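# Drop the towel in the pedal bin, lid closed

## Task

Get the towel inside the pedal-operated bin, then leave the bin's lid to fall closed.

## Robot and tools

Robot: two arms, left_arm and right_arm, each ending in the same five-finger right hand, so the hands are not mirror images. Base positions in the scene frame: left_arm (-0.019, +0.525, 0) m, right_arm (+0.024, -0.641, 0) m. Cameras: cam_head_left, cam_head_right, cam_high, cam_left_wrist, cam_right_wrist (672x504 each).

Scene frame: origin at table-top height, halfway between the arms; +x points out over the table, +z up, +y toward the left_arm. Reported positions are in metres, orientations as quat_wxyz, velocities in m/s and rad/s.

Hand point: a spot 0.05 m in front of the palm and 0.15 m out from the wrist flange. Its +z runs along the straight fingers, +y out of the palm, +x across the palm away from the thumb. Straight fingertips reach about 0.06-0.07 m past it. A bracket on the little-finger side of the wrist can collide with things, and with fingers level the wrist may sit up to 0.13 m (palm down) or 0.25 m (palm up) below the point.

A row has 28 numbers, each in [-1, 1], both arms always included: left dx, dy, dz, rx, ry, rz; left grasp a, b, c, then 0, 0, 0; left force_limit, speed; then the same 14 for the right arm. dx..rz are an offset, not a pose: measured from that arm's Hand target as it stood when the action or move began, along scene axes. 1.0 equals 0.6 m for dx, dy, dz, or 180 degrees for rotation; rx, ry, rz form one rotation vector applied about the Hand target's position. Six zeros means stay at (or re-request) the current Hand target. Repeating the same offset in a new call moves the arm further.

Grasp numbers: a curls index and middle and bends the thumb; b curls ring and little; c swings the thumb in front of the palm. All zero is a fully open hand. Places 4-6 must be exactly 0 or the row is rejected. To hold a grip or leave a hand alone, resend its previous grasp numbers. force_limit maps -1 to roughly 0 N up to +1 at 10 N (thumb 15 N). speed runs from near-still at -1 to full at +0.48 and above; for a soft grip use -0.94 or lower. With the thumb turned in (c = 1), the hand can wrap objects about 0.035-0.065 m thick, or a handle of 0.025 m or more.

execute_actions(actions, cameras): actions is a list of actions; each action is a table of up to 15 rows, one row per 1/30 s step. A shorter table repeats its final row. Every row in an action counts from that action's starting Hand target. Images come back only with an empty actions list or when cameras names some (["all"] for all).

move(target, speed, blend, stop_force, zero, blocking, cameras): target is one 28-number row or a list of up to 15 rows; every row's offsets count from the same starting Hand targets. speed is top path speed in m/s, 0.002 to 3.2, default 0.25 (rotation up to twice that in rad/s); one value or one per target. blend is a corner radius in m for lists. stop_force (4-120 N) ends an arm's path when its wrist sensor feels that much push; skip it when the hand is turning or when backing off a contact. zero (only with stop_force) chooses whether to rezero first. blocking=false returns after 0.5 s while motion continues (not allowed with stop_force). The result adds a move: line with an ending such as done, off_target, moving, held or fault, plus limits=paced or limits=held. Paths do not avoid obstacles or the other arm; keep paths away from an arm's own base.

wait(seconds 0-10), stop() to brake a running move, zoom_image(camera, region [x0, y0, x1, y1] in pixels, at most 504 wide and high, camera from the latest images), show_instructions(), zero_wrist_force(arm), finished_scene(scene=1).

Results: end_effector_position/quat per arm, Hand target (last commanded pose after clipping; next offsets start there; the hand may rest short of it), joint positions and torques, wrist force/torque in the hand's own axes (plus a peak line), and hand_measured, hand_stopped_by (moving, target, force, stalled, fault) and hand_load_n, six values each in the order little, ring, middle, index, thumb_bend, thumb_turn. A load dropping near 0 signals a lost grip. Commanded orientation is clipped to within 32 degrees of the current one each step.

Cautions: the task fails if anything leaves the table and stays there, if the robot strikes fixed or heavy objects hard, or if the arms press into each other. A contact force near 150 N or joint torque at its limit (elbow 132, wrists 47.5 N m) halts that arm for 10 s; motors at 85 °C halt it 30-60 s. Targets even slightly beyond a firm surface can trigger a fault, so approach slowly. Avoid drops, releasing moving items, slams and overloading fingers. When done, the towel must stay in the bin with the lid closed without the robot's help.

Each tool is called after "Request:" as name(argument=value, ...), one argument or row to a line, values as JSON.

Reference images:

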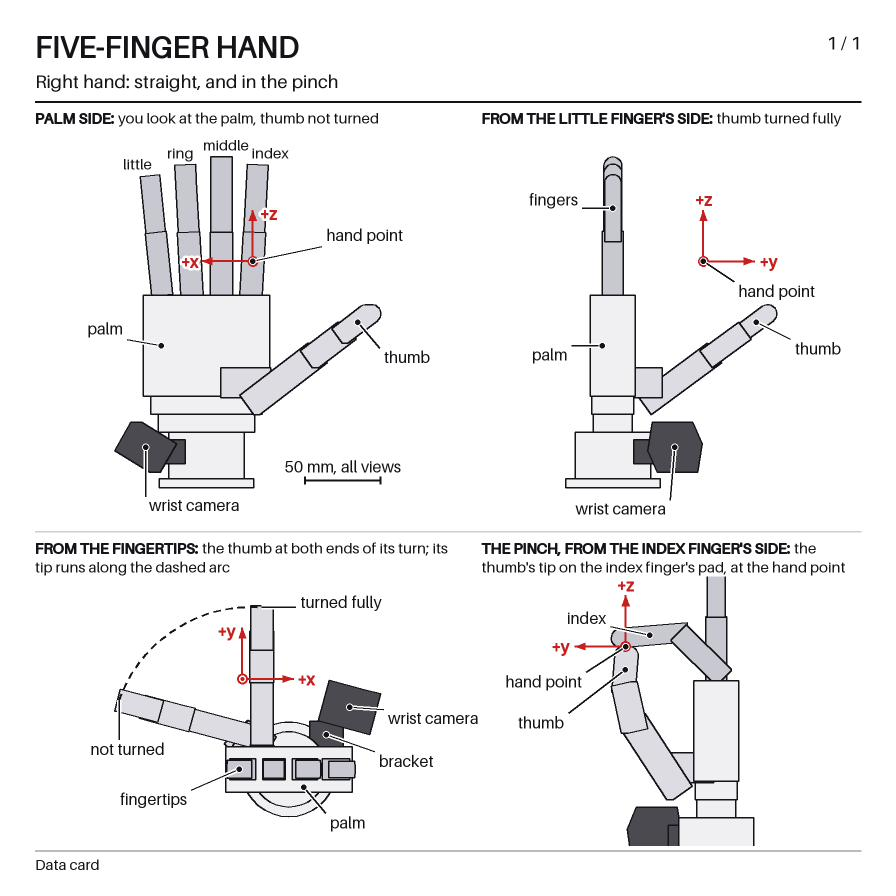

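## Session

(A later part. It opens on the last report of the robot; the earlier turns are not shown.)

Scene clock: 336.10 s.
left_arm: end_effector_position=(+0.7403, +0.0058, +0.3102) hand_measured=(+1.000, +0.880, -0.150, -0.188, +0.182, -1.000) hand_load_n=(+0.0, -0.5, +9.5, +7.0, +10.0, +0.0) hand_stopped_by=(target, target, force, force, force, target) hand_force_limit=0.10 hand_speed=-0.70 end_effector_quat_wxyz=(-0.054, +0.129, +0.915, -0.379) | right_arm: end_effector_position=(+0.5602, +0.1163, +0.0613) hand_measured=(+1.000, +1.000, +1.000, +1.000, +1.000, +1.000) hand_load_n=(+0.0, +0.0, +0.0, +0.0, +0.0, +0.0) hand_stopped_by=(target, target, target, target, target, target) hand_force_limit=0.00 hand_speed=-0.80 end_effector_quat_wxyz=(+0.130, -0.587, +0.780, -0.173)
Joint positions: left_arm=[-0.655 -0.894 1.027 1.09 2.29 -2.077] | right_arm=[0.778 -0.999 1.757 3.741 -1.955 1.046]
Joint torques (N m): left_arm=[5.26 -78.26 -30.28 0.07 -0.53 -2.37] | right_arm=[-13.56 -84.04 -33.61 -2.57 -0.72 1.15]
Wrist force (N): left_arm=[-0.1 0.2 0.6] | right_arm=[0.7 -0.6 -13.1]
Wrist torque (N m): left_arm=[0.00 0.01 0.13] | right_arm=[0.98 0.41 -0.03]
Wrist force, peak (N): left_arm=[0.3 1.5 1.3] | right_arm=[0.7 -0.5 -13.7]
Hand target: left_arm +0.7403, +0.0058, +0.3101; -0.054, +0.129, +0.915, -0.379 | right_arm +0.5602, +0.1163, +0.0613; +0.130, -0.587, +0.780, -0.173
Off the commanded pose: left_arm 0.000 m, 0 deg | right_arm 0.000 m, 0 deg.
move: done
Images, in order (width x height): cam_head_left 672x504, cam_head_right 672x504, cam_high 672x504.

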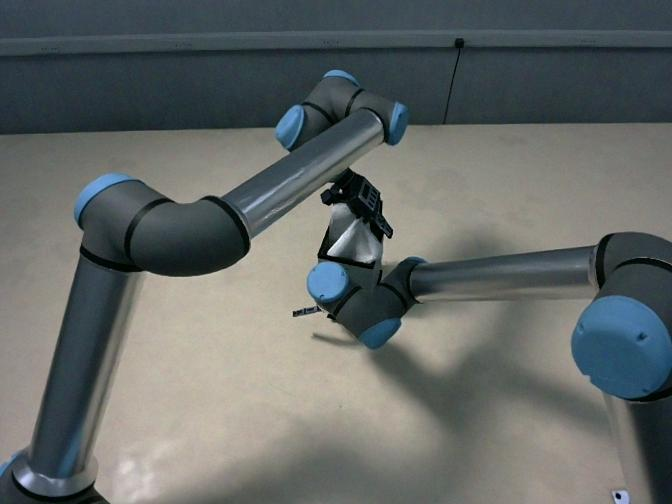

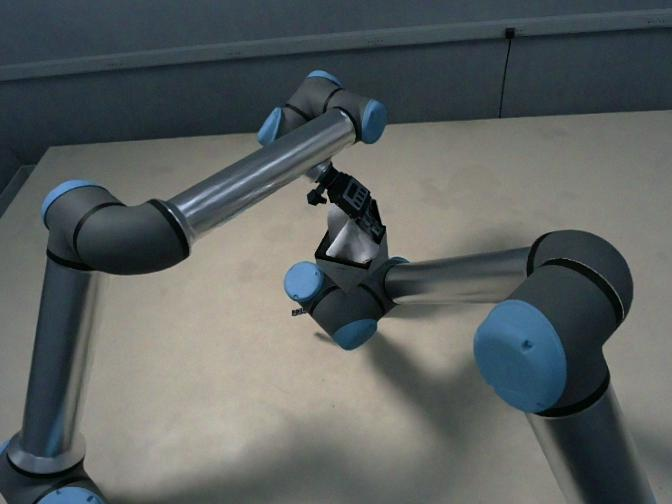

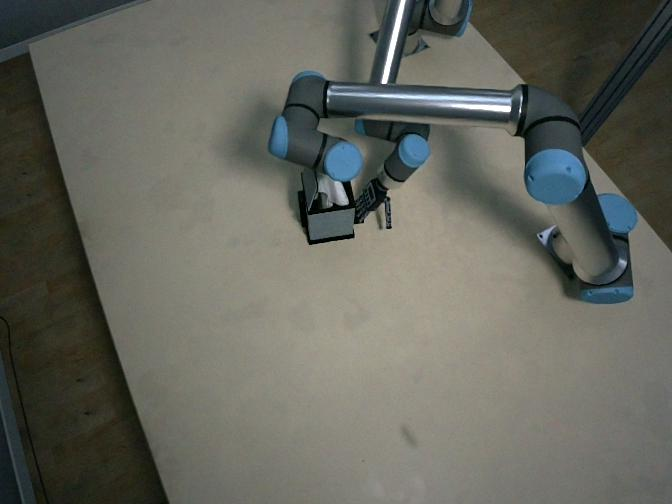

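Request:
move(
  target=[
    [0, 0, -0.125, 0, 0, 0, 0.8, 0, 1, 0, 0, 0, 0.1, -0.7, 0, 0, 0, 0, 0, 0, 0, 0, 0, 0, 0, 0, 0.0, -0.8],
  ],
  speed=0.1,
  stop_force=12,
  cameras=["cam_head_left", "cam_head_right", "cam_high", "cam_left_wrist"],
)

Request:
zoom_image(
  camera="cam_high",
  region=[250, 80, 430, 260],
)

Request:
zoom_image(
  camera="cam_head_right",
  region=[270, 120, 430, 300],
)

Request:
zoom_image(
  camera="cam_head_left",
  region=[270, 120, 430, 300],
)

Scene clock: 345.27 s.
left_arm: end_effector_position=(+0.7403, +0.0058, +0.2351) hand_measured=(+1.000, +0.880, -0.150, -0.188, +0.182, -1.000) hand_load_n=(+0.0, -0.5, +9.0, +7.0, +10.5, +0.5) hand_stopped_by=(target, target, force, force, force, target) hand_force_limit=0.10 hand_speed=-0.70 end_effector_quat_wxyz=(-0.054, +0.129, +0.915, -0.379) | right_arm: end_effector_position=(+0.5602, +0.1163, +0.0613) hand_measured=(+1.000, +1.000, +1.000, +1.000, +1.000, +1.000) hand_load_n=(+0.0, +0.0, +0.0, +0.0, -0.5, +0.0) hand_stopped_by=(target, target, target, target, target, target) hand_force_limit=0.00 hand_speed=-0.80 end_effector_quat_wxyz=(+0.130, -0.587, +0.780, -0.173)
Joint positions: left_arm=[-0.655 -0.868 1.116 0.974 2.29 -2.077] | right_arm=[0.778 -0.999 1.757 3.741 -1.955 1.046]
Joint torques (N m): left_arm=[-7.46 -78.11 -28.42 -0.22 1.03 -2.67] | right_arm=[-12.54 -79.72 -33.39 -2.63 -1.13 1.45]
Wrist force (N): left_arm=[0.2 0.1 0.2] | right_arm=[0.8 -0.9 -13.1]
Wrist torque (N m): left_arm=[-0.03 -0.04 0.15] | right_arm=[0.93 0.39 -0.04]
Wrist force, peak (N): left_arm=[0.4 1.4 0.6] | right_arm=[0.8 -1.0 -13.5]
Hand target: left_arm +0.7403, +0.0058, +0.2351; -0.054, +0.129, +0.915, -0.379 | right_arm +0.5602, +0.1163, +0.0613; +0.130, -0.587, +0.780, -0.173
Off the commanded pose: left_arm 0.000 m, 0 deg | right_arm 0.000 m, 0 deg.
move: done
camera_calibration:
cam_left_wrist: T_world_to_cam=[[-0.0340549, 0.719318, -0.693846, 0.187752], [0.949462, 0.240037, 0.202248, -0.749325], [0.312029, -0.651893, -0.69114, 0.0537471], [0, 0, 0, 1]] pos_world=[0.701079, 0.0798495, 0.318967]
Images, in order (width x height): cam_head_left 672x504, cam_head_right 672x504, cam_high 672x504, cam_left_wrist 672x504.

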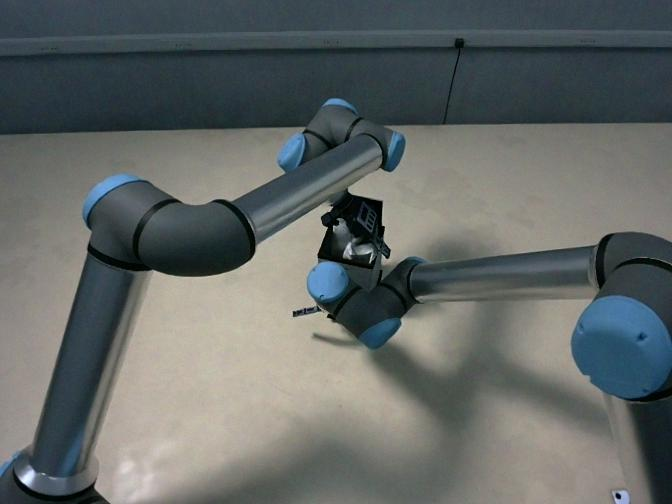

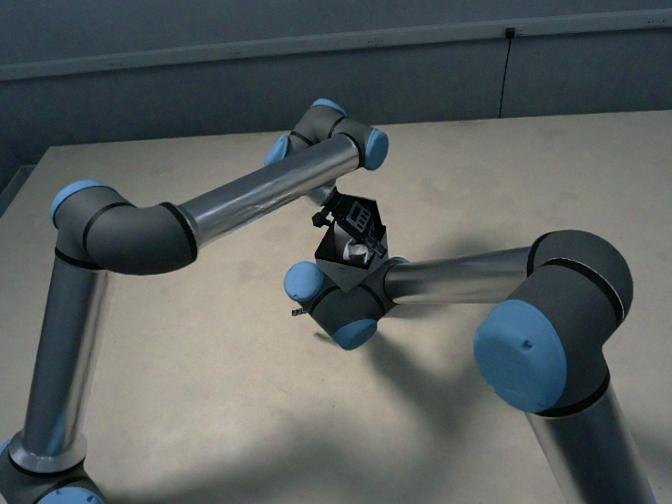

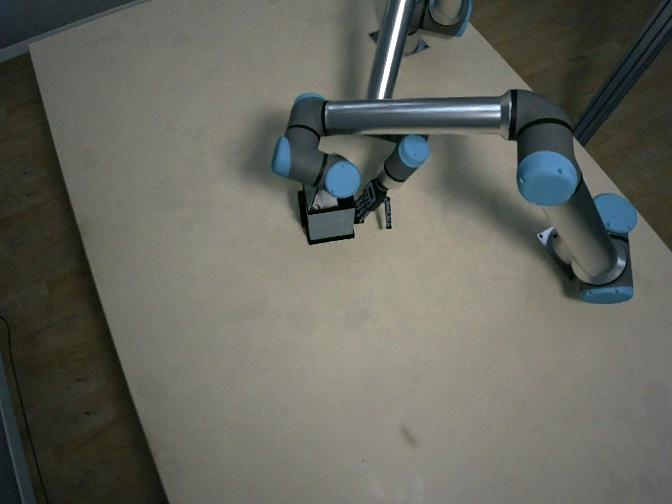

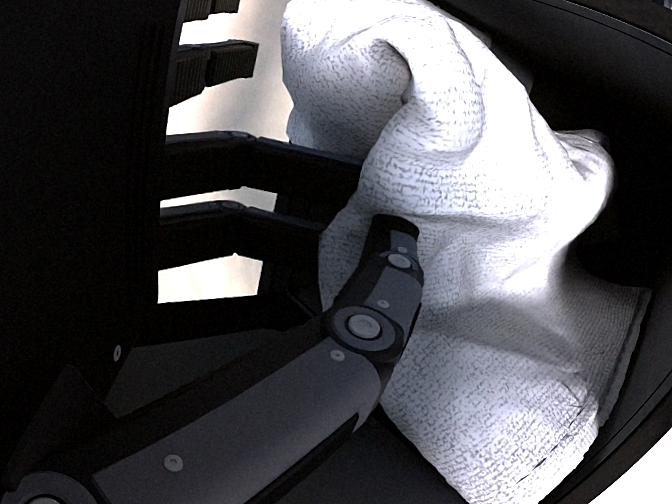

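Scaled by 2.800 from the camera's 672x504 image, which has a finer 960x720 frame.

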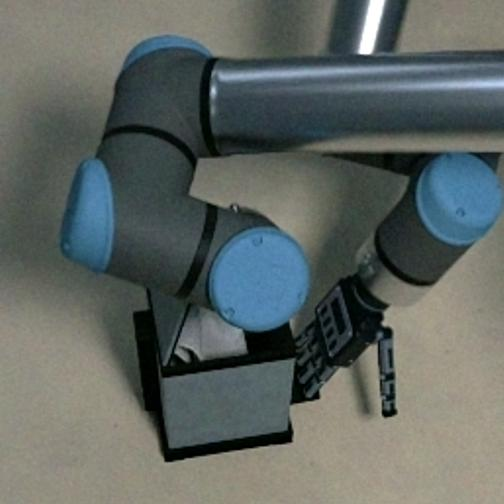

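Scaled by 2.800 from the camera's 672x504 image, which has a finer 960x720 frame.

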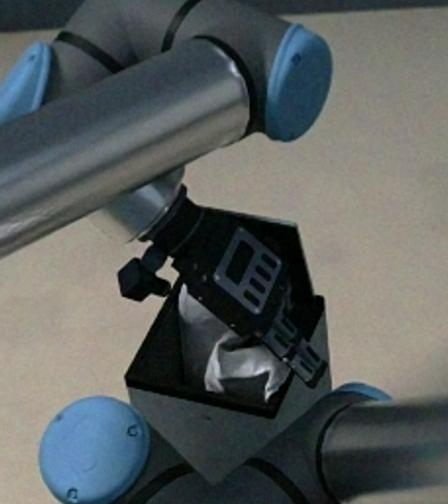

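Scaled by 2.800 from the camera's 672x504 image, which has a finer 960x720 frame.

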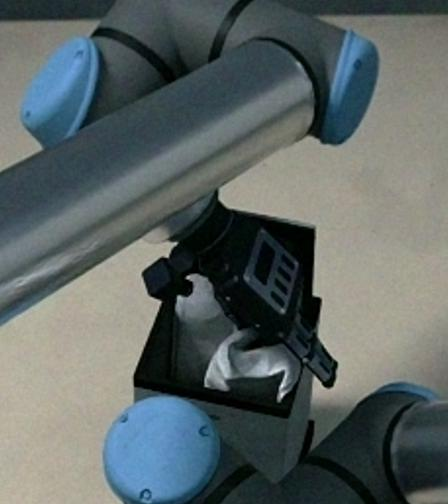

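Request:
move(
  target=[
    [0.0092, 0.032, 0, 0, 0, 0, 0.8, 0, 1, 0, 0, 0, 0.1, -0.7, 0, 0, 0, 0, 0, 0, 0, 0, 0, 0, 0, 0, 0.0, -0.8],
    [0.0092, 0.032, 0.005, 0, 0, 0, 0.1, 0, 1, 0, 0, 0, 0.1, -0.4, 0, 0, 0, 0, 0, 0, 0, 0, 0, 0, 0, 0, 0.0, -0.8],
  ],
  speed=0.1,
  cameras=["cam_head_left", "cam_head_right", "cam_high", "cam_left_wrist"],
)

Request:
zoom_image(
  camera="cam_head_right",
  region=[270, 120, 430, 300],
)

Request:
zoom_image(
  camera="cam_head_left",
  region=[270, 120, 430, 300],
)

Scene clock: 356.10 s.
left_arm: end_effector_position=(+0.7459, +0.0250, +0.2381) hand_measured=(+1.000, +0.986, +0.640, +0.800, +0.576, -1.000) hand_load_n=(-0.5, +0.0, -17.0, +0.0, +0.0, +0.0) hand_stopped_by=(target, target, stalled, target, target, target) hand_force_limit=0.10 hand_speed=-0.40 end_effector_quat_wxyz=(-0.054, +0.129, +0.915, -0.379) | right_arm: end_effector_position=(+0.5603, +0.1162, +0.0614) hand_measured=(+1.000, +1.000, +1.000, +1.000, +1.000, +1.000) hand_load_n=(+0.0, +0.0, +2.5, +0.0, +0.0, +0.0) hand_stopped_by=(target, target, target, target, target, target) hand_force_limit=0.00 hand_speed=-0.80 end_effector_quat_wxyz=(+0.130, -0.587, +0.780, -0.173)
Joint positions: left_arm=[-0.632 -0.873 1.123 0.991 2.297 -2.049] | right_arm=[0.778 -0.999 1.757 3.741 -1.955 1.046]
Joint torques (N m): left_arm=[0.02 -108.36 -50.25 3 1.76 2.48] | right_arm=[4.66 -75.22 -26.67 -1.59 5.95 1.37]
Wrist force (N): left_arm=[1.5 8.9 -5.2] | right_arm=[1.2 -14.1 -14.0]
Wrist torque (N m): left_arm=[-0.35 0.16 0.19] | right_arm=[1.98 0.44 -0.27]
Wrist force, peak (N): left_arm=[1.6 9.3 -5.6] | right_arm=[1.1 -14.1 -14.5]
Hand target: left_arm +0.7458, +0.0250, +0.2381; -0.054, +0.129, +0.915, -0.379 | right_arm +0.5602, +0.1163, +0.0613; +0.130, -0.587, +0.780, -0.173
Off the commanded pose: left_arm 0.000 m, 0 deg | right_arm 0.000 m, 0 deg.
move: done
camera_calibration:
cam_left_wrist: T_world_to_cam=[[-0.0340758, 0.719363, -0.693798, 0.176205], [0.949468, 0.240023, 0.202235, -0.759761], [0.312008, -0.651847, -0.691192, 0.0666476], [0, 0, 0, 1]] pos_world=[0.706579, 0.0990493, 0.321967]
Images, in order (width x height): cam_head_left 672x504, cam_head_right 672x504, cam_high 672x504, cam_left_wrist 672x504.

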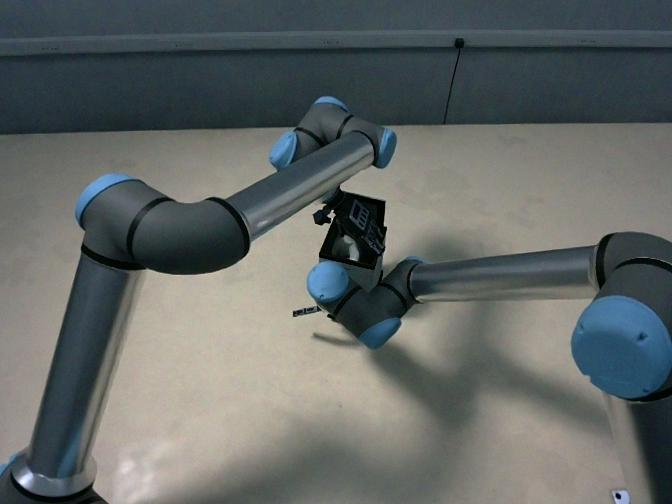

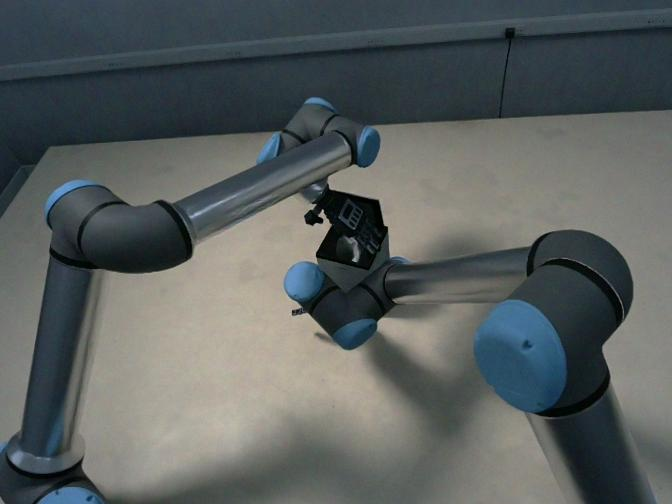

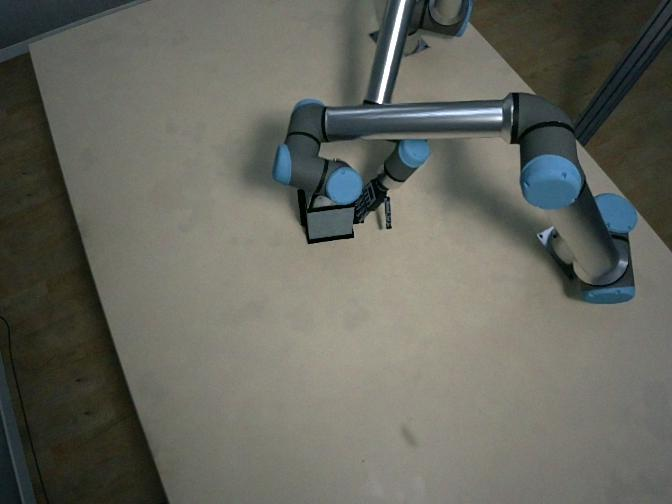

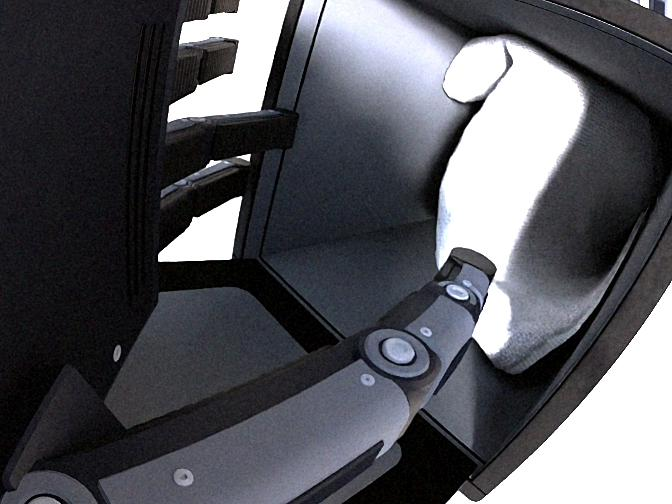

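Scaled by 2.800 from the camera's 672x504 image, which has a finer 960x720 frame.

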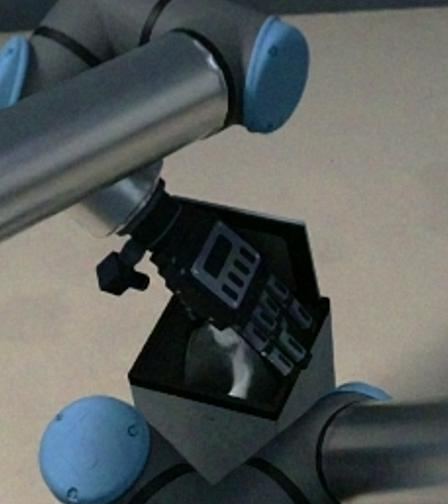

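Scaled by 2.800 from the camera's 672x504 image, which has a finer 960x720 frame.

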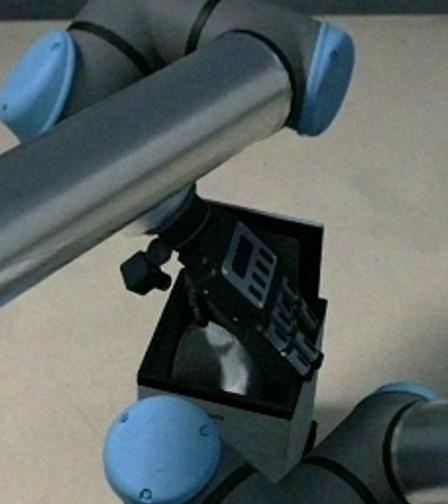

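Request:
move(
  target=[
    [0.0055, 0.0192, 0.005, 0, 0, 0, 0.2, 0, 1, 0, 0, 0, 0.1, -0.4, 0, 0, 0, 0, 0, 0, 0, 0, 0, 0, 0, 0, 0.0, -0.8],
    [0.0055, 0.0192, 0.2, 0, 0, 0, 0.2, 0, 1, 0, 0, 0, 0.1, -0.4, 0, 0, 0, 0, 0, 0, 0, 0, 0, 0, 0, 0, 0.0, -0.8],
  ],
  speed=0.1,
  blend=0.003,
  cameras=["cam_head_left", "cam_head_right", "cam_high", "cam_left_wrist"],
)

Request:
zoom_image(
  camera="cam_head_right",
  region=[270, 120, 430, 300],
)

Request:
zoom_image(
  camera="cam_head_left",
  region=[270, 120, 430, 300],
)

Scene clock: 362.00 s.
left_arm: end_effector_position=(+0.7491, +0.0365, +0.3581) hand_measured=(+1.000, +0.970, +0.750, +0.600, +0.500, -1.000) hand_load_n=(+0.0, +0.0, +0.0, +0.0, +0.0, +0.0) hand_stopped_by=(target, target, target, target, target, target) hand_force_limit=0.10 hand_speed=-0.40 end_effector_quat_wxyz=(-0.054, +0.129, +0.915, -0.379) | right_arm: end_effector_position=(+0.5602, +0.1163, +0.0613) hand_measured=(+1.000, +1.000, +1.000, +1.000, +1.000, +1.000) hand_load_n=(+0.0, +0.0, +1.0, +0.0, +0.0, +0.0) hand_stopped_by=(target, target, target, target, target, target) hand_force_limit=0.00 hand_speed=-0.80 end_effector_quat_wxyz=(+0.130, -0.587, +0.780, -0.173)
Joint positions: left_arm=[-0.619 -0.91 0.976 1.187 2.301 -2.032] | right_arm=[0.778 -0.999 1.757 3.741 -1.955 1.046]
Joint torques (N m): left_arm=[15.24 -91.71 -53.71 7.52 2.99 2.35] | right_arm=[-7.12 -76.38 -36.67 -3.03 -0.58 1.25]
Wrist force (N): left_arm=[0.2 0.2 0.4] | right_arm=[-0.3 -7.1 -8.0]
Wrist torque (N m): left_arm=[0.01 -0.05 -0.07] | right_arm=[1.09 0.20 -0.23]
Wrist force, peak (N): left_arm=[1.4 9.2 -6.3] | right_arm=[1.9 -14.9 -14.0]
Hand target: left_arm +0.7491, +0.0365, +0.3581; -0.054, +0.129, +0.915, -0.379 | right_arm +0.5602, +0.1163, +0.0613; +0.130, -0.587, +0.780, -0.173
Off the commanded pose: left_arm 0.000 m, 0 deg | right_arm 0.000 m, 0 deg.
move: done
camera_calibration:
cam_left_wrist: T_world_to_cam=[[-0.0339659, 0.719285, -0.693885, 0.251269], [0.949442, 0.240034, 0.202345, -0.789954], [0.3121, -0.65193, -0.691072, 0.155949], [0, 0, 0, 1]] pos_world=[0.709879, 0.11055, 0.441967]
Images, in order (width x height): cam_head_left 672x504, cam_head_right 672x504, cam_high 672x504, cam_left_wrist 672x504.

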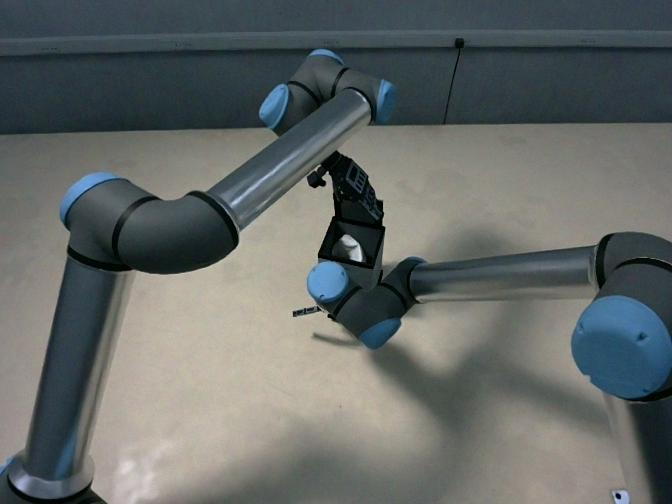

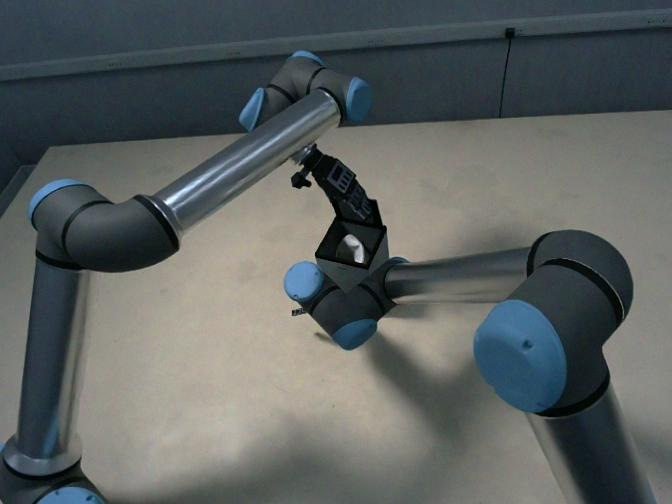

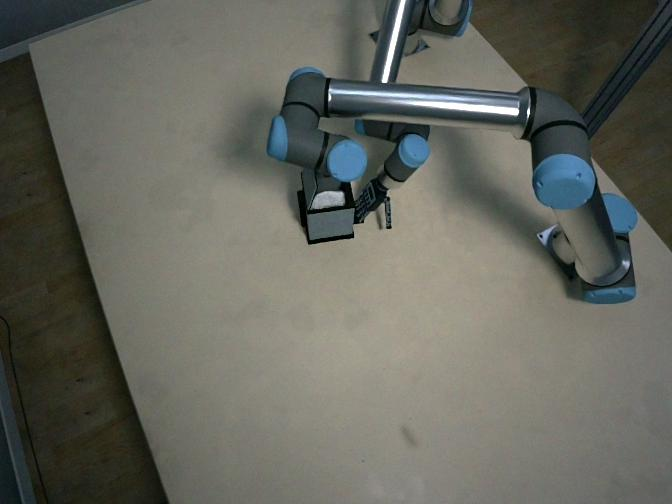

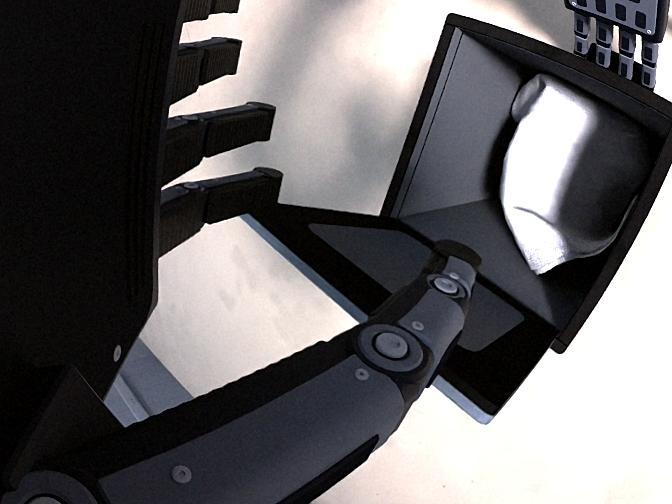

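Scaled by 2.800 from the camera's 672x504 image, which has a finer 960x720 frame.

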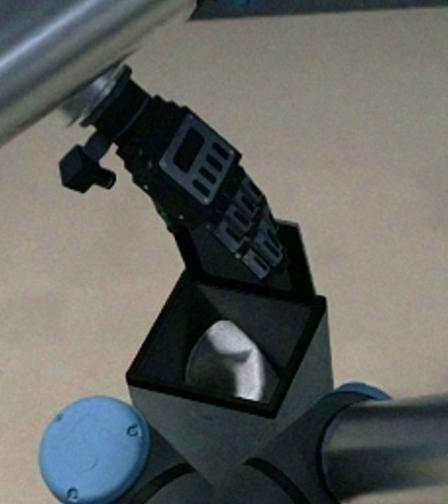

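Scaled by 2.800 from the camera's 672x504 image, which has a finer 960x720 frame.

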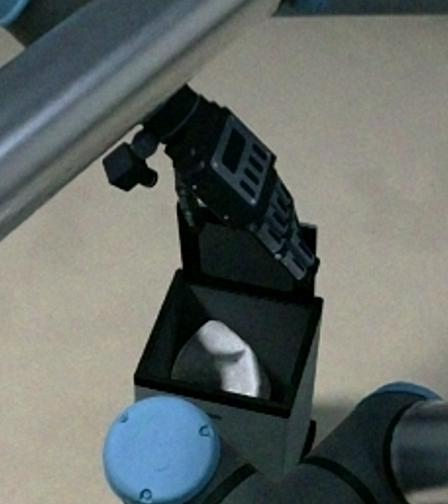

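Request:
move(
  target=[
    [-0.05, 0.1667, 0.1667, 0, 0, 0, 0.2, 0, 1, 0, 0, 0, 0.1, -0.4, 0, 0, 0, 0, 0, 0, 0, 0, 0, 0, 0, 0, 0.0, -0.8],
    [-0.25, 0.667, 0.1667, 0, 0, 0, 0.2, 0, 1, 0, 0, 0, 0.1, -0.4, 0, 0, 0, 0, 0, 0, 0, 0, 0, 0, 0, 0, 0.0, -0.8],
  ],
  speed=0.3,
  blend=[0.04, 0],
  cameras=["cam_head_left", "cam_high"],
)

Request:
zoom_image(
  camera="cam_high",
  region=[250, 110, 430, 270],
)

Scene clock: 371.23 s.
left_arm: end_effector_position=(+0.5992, +0.4366, +0.4581) hand_measured=(+1.000, +0.970, +0.750, +0.600, +0.500, -1.000) hand_load_n=(+0.0, +0.0, +0.0, +0.0, +0.0, +0.0) hand_stopped_by=(target, target, target, target, target, target) hand_force_limit=0.10 hand_speed=-0.40 end_effector_quat_wxyz=(-0.054, +0.129, +0.915, -0.379) | right_arm: end_effector_position=(+0.5602, +0.1163, +0.0613) hand_measured=(+1.000, +1.000, +1.000, +1.000, +1.000, +1.000) hand_load_n=(+0.0, +0.0, +1.0, +0.0, +0.0, +0.0) hand_stopped_by=(target, target, target, target, target, target) hand_force_limit=0.00 hand_speed=-0.80 end_effector_quat_wxyz=(+0.130, -0.587, +0.780, -0.173)
Joint positions: left_arm=[-0.185 -1.301 1.465 1.505 2.351 -1.435] | right_arm=[0.778 -0.999 1.757 3.741 -1.955 1.046]
Joint torques (N m): left_arm=[16.2 -76.63 -28.66 8.02 -0.96 2.18] | right_arm=[-6.52 -76.05 -36.78 -2.56 -1.08 1.52]
Wrist force (N): left_arm=[0.1 0.1 0.0] | right_arm=[-0.3 -6.5 -7.9]
Wrist torque (N m): left_arm=[0.02 -0.04 -0.03] | right_arm=[1.14 0.19 -0.21]
Wrist force, peak (N): left_arm=[-0.6 0.5 2.2] | right_arm=[-0.4 -7.1 -8.4]
Hand target: left_arm +0.5991, +0.4367, +0.4581; -0.054, +0.129, +0.915, -0.379 | right_arm +0.5602, +0.1163, +0.0613; +0.130, -0.587, +0.780, -0.173
Off the commanded pose: left_arm 0.000 m, 0 deg | right_arm 0.000 m, 0 deg.
move: done
Images, in order (width x height): cam_head_left 672x504, cam_high 672x504.

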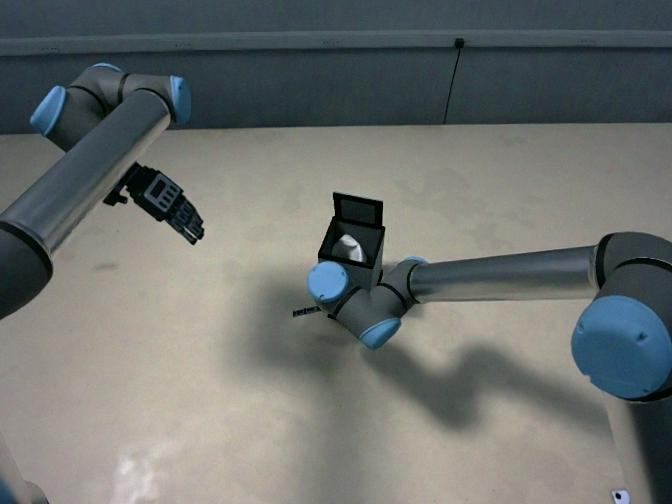

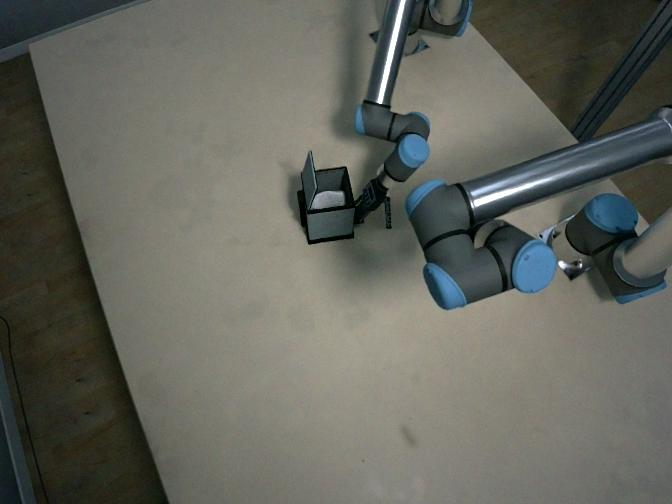

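Scaled by 2.800 from the camera's 672x504 image, which has a finer 960x720 frame.

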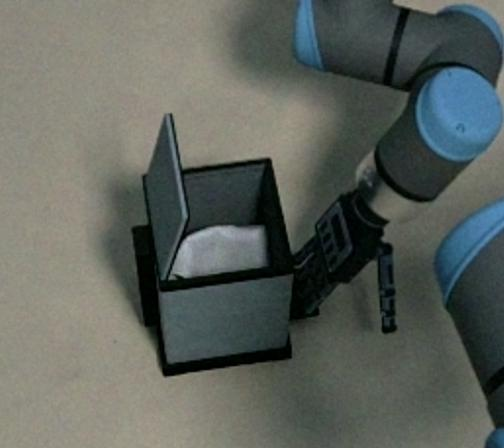

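Request:
move(
  target=[
    [0, 0, 0, 0, 0, 0, 0.2, 0, 1, 0, 0, 0, 0.1, -0.4, 0, 0, 0.0667, 0, 0, 0, 0, 0, 0, 0, 0, 0, 0.0, -0.8],
    [0, 0, 0, 0, 0, 0, 0.2, 0, 1, 0, 0, 0, 0.1, -0.4, -0.2, -0.05, 0.2, 0, 0, 0, 0, 0, 0, 0, 0, 0, 0.0, -0.8],
  ],
  speed=[0.015, 0.15],
  blend=[0.004, 0],
  cameras=["cam_head_left", "cam_head_right", "cam_high"],
)

Request:
zoom_image(
  camera="cam_high",
  region=[250, 110, 430, 270],
)

Request:
zoom_image(
  camera="cam_head_left",
  region=[270, 180, 430, 340],
)

Scene clock: 380.33 s.
left_arm: end_effector_position=(+0.5991, +0.4367, +0.4581) hand_measured=(+1.000, +0.970, +0.750, +0.600, +0.500, -1.000) hand_load_n=(+0.0, +0.0, +0.0, +0.0, +0.0, +0.0) hand_stopped_by=(target, target, target, target, target, target) hand_force_limit=0.10 hand_speed=-0.40 end_effector_quat_wxyz=(-0.054, +0.129, +0.915, -0.379) | right_arm: end_effector_position=(+0.4403, +0.0863, +0.1813) hand_measured=(+1.000, +1.000, +1.000, +1.000, +1.000, +1.000) hand_load_n=(+0.0, +0.0, +0.0, +0.0, +0.0, +0.0) hand_stopped_by=(target, target, target, target, target, target) hand_force_limit=0.00 hand_speed=-0.80 end_effector_quat_wxyz=(+0.130, -0.587, +0.780, -0.173)
Joint positions: left_arm=[-0.185 -1.301 1.465 1.505 2.351 -1.435] | right_arm=[0.864 -1.246 1.871 3.909 -1.971 1.137]
Joint torques (N m): left_arm=[15.69 -73.45 -28.53 8.17 -0.44 2.32] | right_arm=[13.41 -82.2 -33.13 -1.98 -3.11 2.07]
Wrist force (N): left_arm=[0.4 0.0 -0.3] | right_arm=[-0.4 0.7 -0.2]
Wrist torque (N m): left_arm=[0.01 -0.06 -0.03] | right_arm=[0.12 0.07 -0.06]
Wrist force, peak (N): left_arm=[0.6 0.5 -0.3] | right_arm=[-0.2 -7.0 -8.5]
Hand target: left_arm +0.5991, +0.4367, +0.4581; -0.054, +0.129, +0.915, -0.379 | right_arm +0.4402, +0.0863, +0.1813; +0.130, -0.587, +0.780, -0.173
Off the commanded pose: left_arm 0.000 m, 0 deg | right_arm 0.000 m, 0 deg.
move: done
Images, in order (width x height): cam_head_left 672x504, cam_head_right 672x504, cam_high 672x504.

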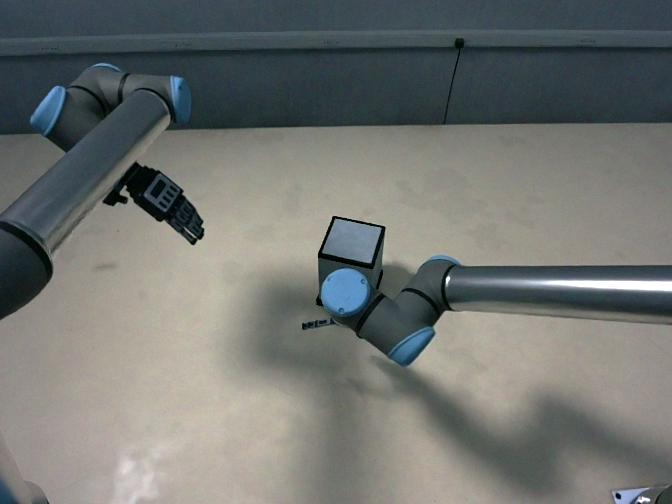

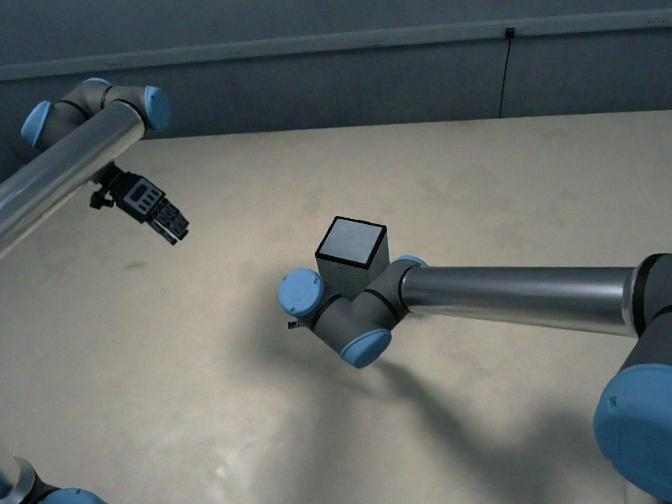

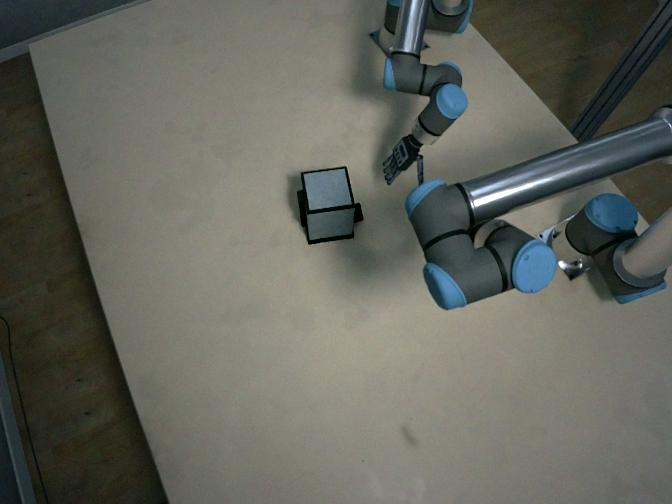

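Scaled by 2.800 from the camera's 672x504 image, which has a finer 960x720 frame.

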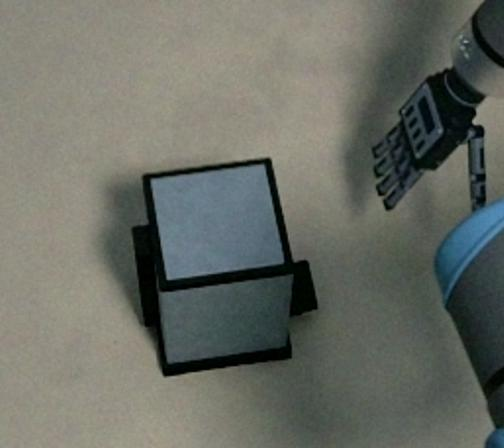

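Scaled by 3.150 from the camera's 672x504 image, which has a finer 960x720 frame.

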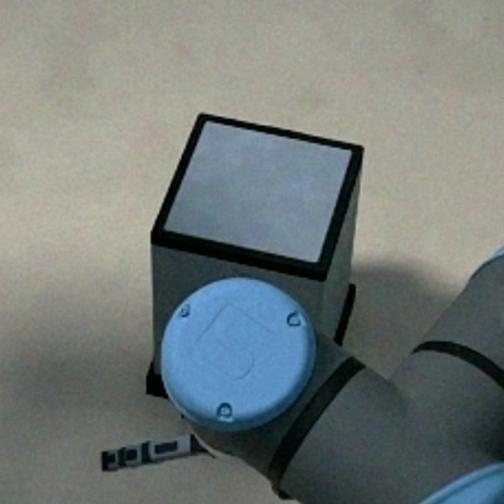

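The towel is inside the bin, the lid is shut, and both hands are clear of it.

Request:
finished_scene(
)

The scene is finished: the task was done.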